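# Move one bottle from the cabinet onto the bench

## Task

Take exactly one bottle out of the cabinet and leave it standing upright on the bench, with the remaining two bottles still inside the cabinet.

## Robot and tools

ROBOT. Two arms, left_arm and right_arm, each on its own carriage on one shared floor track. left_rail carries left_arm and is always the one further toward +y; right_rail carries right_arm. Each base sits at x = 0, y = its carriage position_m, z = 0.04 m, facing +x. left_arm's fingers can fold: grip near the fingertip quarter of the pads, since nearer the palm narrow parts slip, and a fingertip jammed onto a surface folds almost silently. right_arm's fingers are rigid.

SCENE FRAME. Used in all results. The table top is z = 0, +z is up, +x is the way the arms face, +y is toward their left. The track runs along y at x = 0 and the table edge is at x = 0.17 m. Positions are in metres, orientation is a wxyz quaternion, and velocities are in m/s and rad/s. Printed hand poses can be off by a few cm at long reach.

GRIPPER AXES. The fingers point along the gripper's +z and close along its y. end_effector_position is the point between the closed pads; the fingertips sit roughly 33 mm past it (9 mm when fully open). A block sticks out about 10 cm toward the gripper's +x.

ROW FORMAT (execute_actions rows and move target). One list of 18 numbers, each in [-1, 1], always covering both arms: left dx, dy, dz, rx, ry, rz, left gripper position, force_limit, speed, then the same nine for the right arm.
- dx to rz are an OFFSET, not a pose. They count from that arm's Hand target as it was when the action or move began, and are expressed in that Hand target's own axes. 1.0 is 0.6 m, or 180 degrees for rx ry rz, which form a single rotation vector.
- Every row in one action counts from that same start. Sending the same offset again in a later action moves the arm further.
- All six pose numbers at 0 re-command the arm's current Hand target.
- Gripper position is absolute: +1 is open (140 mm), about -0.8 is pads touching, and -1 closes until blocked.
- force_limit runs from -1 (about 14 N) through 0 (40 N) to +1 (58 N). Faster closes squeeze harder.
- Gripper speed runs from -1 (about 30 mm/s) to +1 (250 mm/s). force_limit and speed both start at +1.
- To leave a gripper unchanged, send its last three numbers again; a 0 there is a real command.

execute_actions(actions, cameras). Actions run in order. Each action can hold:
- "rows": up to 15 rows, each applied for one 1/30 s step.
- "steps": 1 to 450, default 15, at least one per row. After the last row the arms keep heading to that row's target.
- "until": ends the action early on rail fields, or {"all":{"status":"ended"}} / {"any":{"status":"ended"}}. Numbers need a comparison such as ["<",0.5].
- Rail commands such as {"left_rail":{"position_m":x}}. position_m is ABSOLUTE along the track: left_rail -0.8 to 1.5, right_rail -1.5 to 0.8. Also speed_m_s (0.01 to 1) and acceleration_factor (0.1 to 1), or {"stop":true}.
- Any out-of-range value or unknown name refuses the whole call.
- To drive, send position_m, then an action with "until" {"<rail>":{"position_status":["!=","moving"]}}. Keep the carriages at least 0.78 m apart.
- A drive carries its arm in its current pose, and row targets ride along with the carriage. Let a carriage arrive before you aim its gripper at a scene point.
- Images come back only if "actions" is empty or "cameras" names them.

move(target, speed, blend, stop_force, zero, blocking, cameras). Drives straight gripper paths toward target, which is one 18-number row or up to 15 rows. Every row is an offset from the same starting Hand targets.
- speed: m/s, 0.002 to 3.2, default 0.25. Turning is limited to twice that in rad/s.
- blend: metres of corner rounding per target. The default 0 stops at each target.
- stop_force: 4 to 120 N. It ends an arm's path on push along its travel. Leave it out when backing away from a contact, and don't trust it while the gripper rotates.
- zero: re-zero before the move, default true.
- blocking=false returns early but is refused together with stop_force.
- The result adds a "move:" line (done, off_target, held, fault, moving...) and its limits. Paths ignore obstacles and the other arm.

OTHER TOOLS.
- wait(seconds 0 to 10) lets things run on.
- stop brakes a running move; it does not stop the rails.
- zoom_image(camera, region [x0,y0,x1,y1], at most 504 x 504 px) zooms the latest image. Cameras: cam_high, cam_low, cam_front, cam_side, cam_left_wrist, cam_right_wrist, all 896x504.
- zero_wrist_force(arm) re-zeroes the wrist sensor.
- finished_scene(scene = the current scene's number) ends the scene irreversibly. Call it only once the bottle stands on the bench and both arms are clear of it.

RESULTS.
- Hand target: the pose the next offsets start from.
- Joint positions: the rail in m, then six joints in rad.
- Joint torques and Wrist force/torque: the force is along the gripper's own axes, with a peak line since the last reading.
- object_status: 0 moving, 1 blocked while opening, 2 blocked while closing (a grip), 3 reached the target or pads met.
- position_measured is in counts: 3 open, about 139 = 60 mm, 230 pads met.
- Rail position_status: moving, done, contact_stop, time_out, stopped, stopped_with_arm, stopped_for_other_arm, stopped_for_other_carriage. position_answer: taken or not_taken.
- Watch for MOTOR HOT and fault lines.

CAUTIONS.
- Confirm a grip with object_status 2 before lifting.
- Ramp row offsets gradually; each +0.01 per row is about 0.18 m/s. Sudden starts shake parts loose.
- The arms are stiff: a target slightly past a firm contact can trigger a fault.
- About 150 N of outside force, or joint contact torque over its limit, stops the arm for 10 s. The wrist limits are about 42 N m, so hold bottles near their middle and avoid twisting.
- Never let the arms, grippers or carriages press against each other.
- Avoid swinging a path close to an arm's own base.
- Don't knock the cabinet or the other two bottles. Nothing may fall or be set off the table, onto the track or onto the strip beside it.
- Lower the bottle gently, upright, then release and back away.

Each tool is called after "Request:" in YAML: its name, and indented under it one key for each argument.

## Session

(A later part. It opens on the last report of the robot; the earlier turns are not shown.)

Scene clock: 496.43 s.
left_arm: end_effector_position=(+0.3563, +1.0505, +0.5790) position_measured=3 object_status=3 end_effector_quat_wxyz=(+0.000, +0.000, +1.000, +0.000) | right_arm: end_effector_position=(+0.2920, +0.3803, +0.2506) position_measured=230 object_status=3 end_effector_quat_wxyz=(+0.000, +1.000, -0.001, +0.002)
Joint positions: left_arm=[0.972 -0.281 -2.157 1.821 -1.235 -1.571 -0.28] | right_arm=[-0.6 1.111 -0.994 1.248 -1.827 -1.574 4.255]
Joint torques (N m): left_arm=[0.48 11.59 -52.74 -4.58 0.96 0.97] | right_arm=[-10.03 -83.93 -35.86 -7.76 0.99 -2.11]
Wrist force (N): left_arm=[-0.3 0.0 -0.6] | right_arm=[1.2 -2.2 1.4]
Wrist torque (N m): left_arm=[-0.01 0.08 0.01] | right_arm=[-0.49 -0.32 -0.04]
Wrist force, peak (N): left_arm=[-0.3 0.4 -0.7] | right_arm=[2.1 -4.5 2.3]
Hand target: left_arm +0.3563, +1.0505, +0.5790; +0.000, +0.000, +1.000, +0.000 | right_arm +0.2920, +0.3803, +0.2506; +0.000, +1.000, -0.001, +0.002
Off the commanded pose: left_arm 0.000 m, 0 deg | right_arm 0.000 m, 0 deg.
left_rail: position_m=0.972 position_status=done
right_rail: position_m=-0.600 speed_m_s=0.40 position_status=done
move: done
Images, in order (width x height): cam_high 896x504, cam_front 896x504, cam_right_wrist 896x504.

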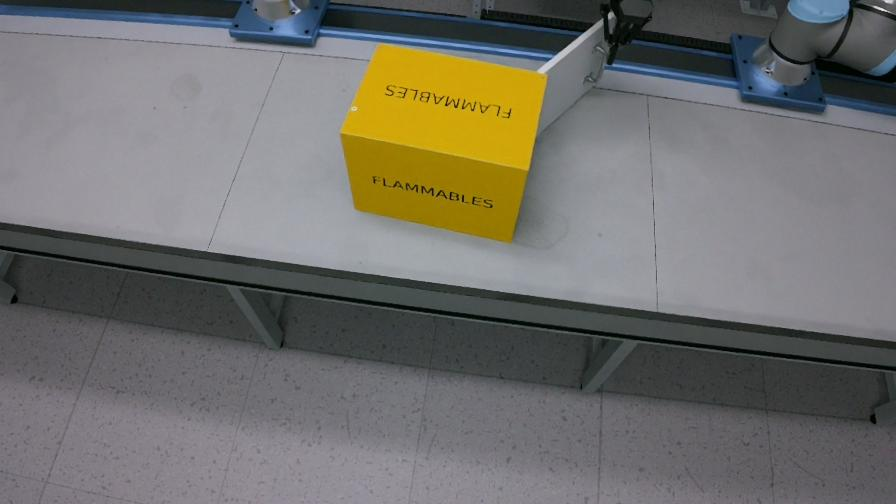

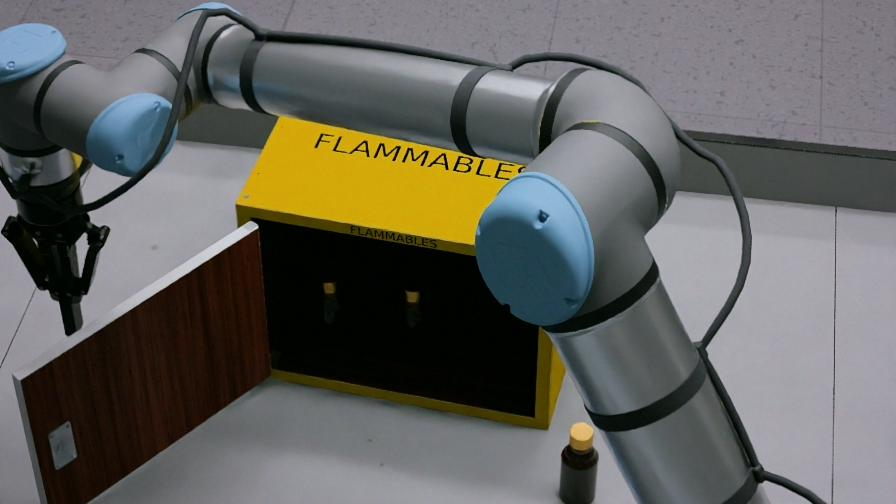

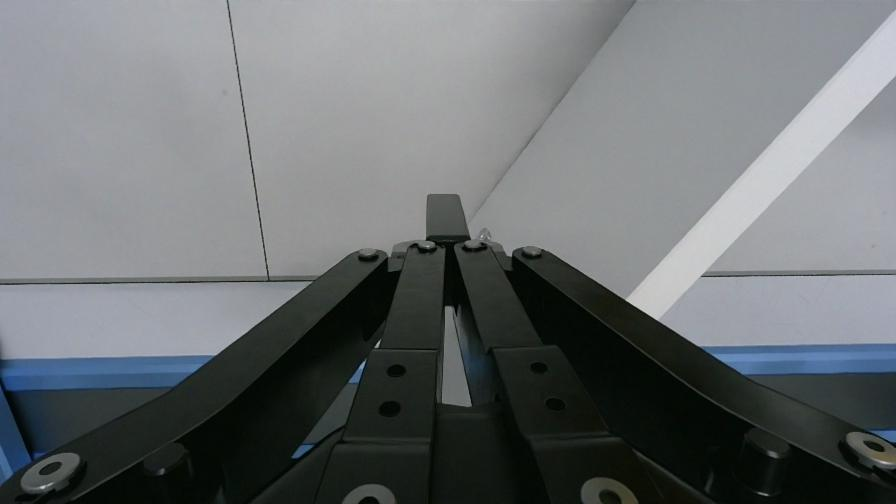

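Request:
move:
  target:
    - [0,0,0,0,0,0,1,1,1,-0.087,0.282,-0.05,0,0,0,-1,-0.4,-1]
    - [0,0,0,0,0,0,1,1,1,0,0.493,-0.05,0,0,0,-1,-0.4,-1]
    - [0,0,0,0,0,0,1,1,1,0.12,0.575,-0.05,0,0,0,-1,-0.4,-1]
    - [0,0,0,0,0,0,1,1,1,0.222,0.6,-0.05,0,0,0,-1,-0.4,-1]
  speed: [0.1,0.1,0.08,0.05]
  blend: 0.015
  stop_force: 25
  cameras: ["cam_front","cam_side","cam_right_wrist"]

Scene clock: 520.63 s.
left_arm: end_effector_position=(+0.3563, +1.0505, +0.5790) position_measured=3 object_status=3 end_effector_quat_wxyz=(+0.000, +0.000, +1.000, +0.000) | right_arm: end_effector_position=(+0.4242, +0.0199, +0.2808) position_measured=230 object_status=3 end_effector_quat_wxyz=(+0.000, +1.000, -0.001, +0.002)
Joint positions: left_arm=[0.972 -0.281 -2.157 1.821 -1.235 -1.571 -0.28] | right_arm=[-0.6 0.738 -1.444 1.816 -1.945 -1.573 3.882]
Joint torques (N m): left_arm=[-1.05 10.96 -52.19 -4.47 1.02 1.06] | right_arm=[-19.88 -41.18 -60.63 -7.84 -5.63 -2.68]
Wrist force (N): left_arm=[-0.6 -0.3 -0.3] | right_arm=[-14.5 -5.6 -2.2]
Wrist torque (N m): left_arm=[-0.08 0.15 0.01] | right_arm=[-0.64 -0.09 0.11]
Wrist force, peak (N): left_arm=[-0.8 0.0 -0.6] | right_arm=[-14.7 -5.6 -2.3]
Hand target: left_arm +0.3563, +1.0505, +0.5790; +0.000, +0.000, +1.000, +0.000 | right_arm +0.4242, +0.0199, +0.2808; +0.000, +1.000, -0.001, +0.002
Off the commanded pose: left_arm 0.000 m, 0 deg | right_arm 0.000 m, 0 deg.
left_rail: position_m=0.972 position_status=done
right_rail: position_m=-0.600 speed_m_s=0.40 position_status=done
move: done
Images, in order (width x height): cam_front 896x504, cam_side 896x504, cam_right_wrist 896x504.

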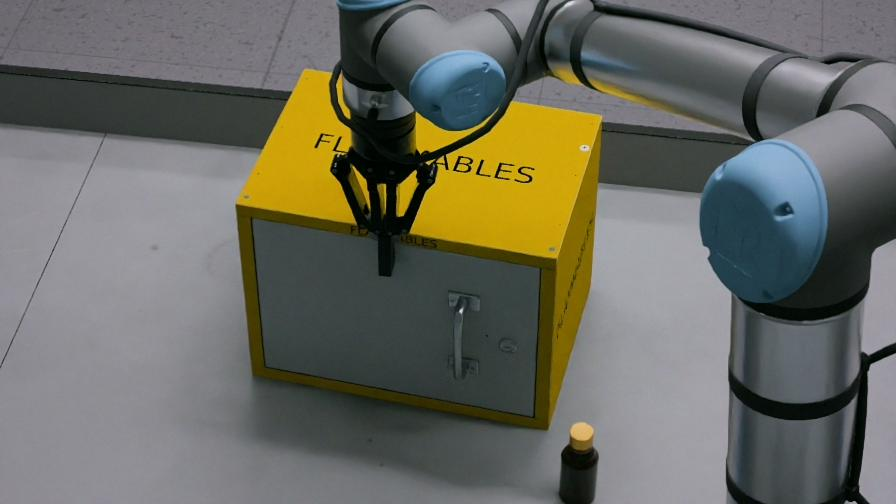

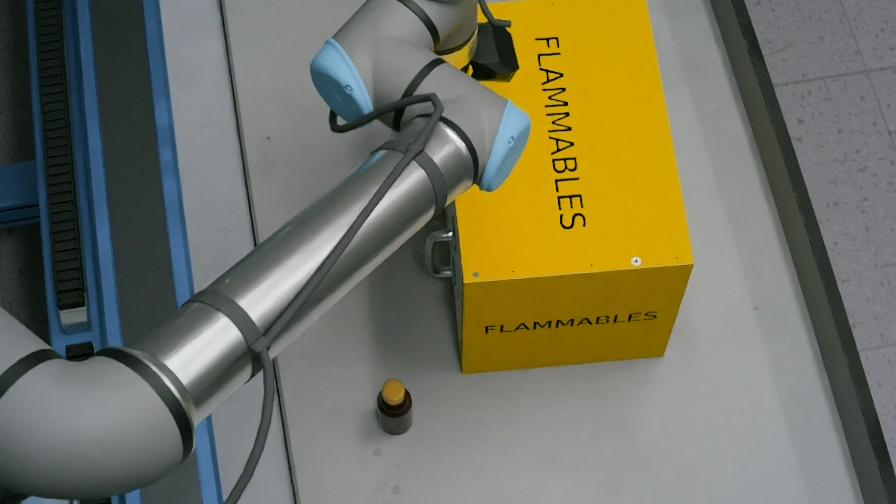

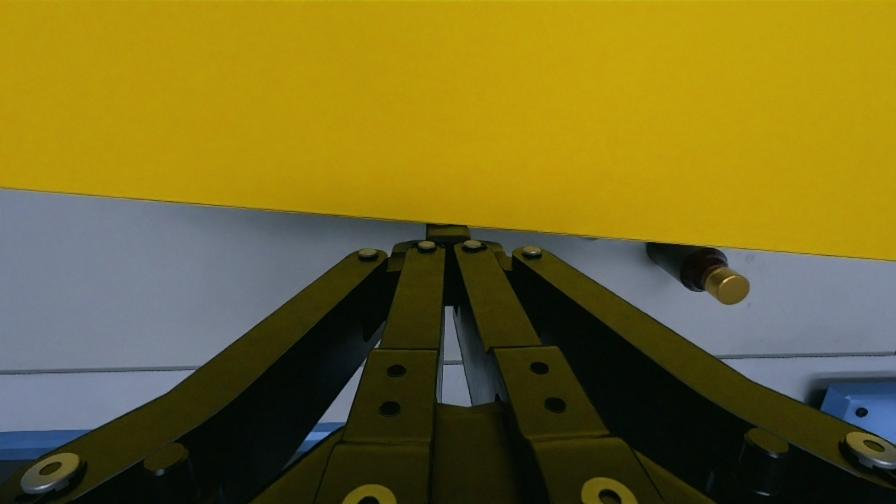

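Request:
move:
  target:
    - [0,0,0,0,0,0,1,1,1,-0.15,0,-0.02,0,0,0,-1,-0.4,-1]
    - [0,0,0,0,0,0,1,1,1,-0.2,0,-0.45,0,0,0,-1,-0.4,-1]
  speed: [0.08,0.2]
  blend: [0.02,0]
  cameras: ["cam_front","cam_side"]

Scene clock: 528.03 s.
left_arm: end_effector_position=(+0.3563, +1.0505, +0.5790) position_measured=3 object_status=3 end_effector_quat_wxyz=(+0.000, +0.000, +1.000, +0.000) | right_arm: end_effector_position=(+0.3032, +0.0200, +0.5503) position_measured=230 object_status=3 end_effector_quat_wxyz=(+0.000, +1.000, -0.001, +0.002)
Joint positions: left_arm=[0.972 -0.281 -2.157 1.821 -1.235 -1.571 -0.28] | right_arm=[-0.6 0.862 -1.606 1.505 -1.473 -1.573 4.006]
Joint torques (N m): left_arm=[0.22 10.16 -52.91 -4.56 1.02 0.93] | right_arm=[12.24 -33.31 -60.06 -2.18 -2.46 3.34]
Wrist force (N): left_arm=[0.0 -0.1 -0.7] | right_arm=[0.1 -2.5 2.0]
Wrist torque (N m): left_arm=[-0.03 0.02 0.00] | right_arm=[-0.60 -0.05 -0.11]
Wrist force, peak (N): left_arm=[-0.8 0.0 -0.6] | right_arm=[-15.3 -5.5 -3.0]
Hand target: left_arm +0.3563, +1.0505, +0.5790; +0.000, +0.000, +1.000, +0.000 | right_arm +0.3032, +0.0200, +0.5504; +0.000, +1.000, -0.001, +0.002
Off the commanded pose: left_arm 0.000 m, 0 deg | right_arm 0.000 m, 0 deg.
left_rail: position_m=0.972 position_status=done
right_rail: position_m=-0.600 speed_m_s=0.40 position_status=done
move: done
Images, in order (width x height): cam_front 896x504, cam_side 896x504.

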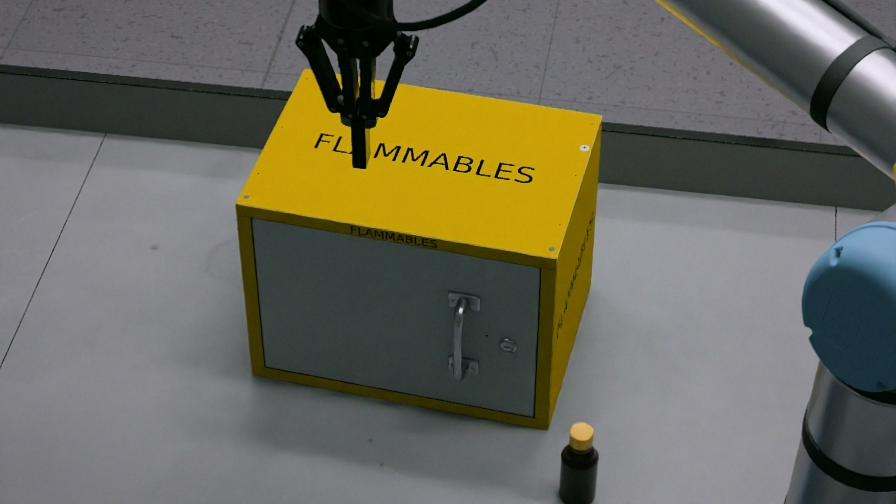

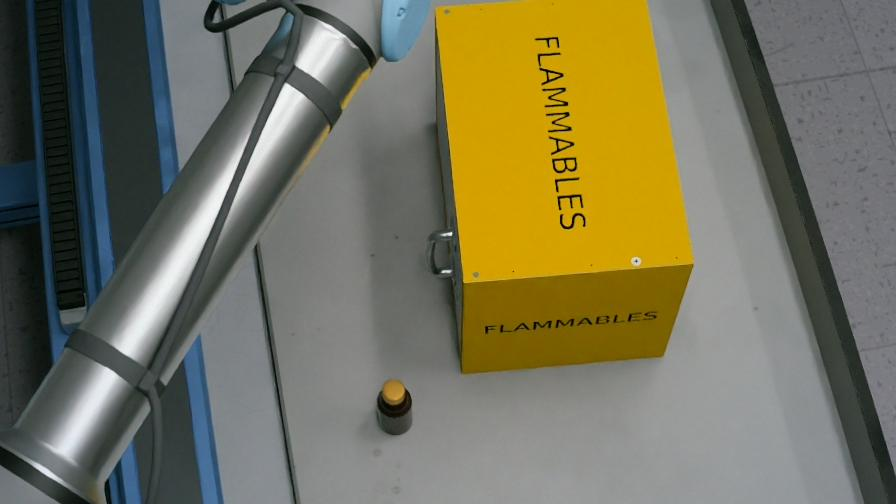

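Request:
finished_scene:
  scene: 1

The scene is finished: the task was done.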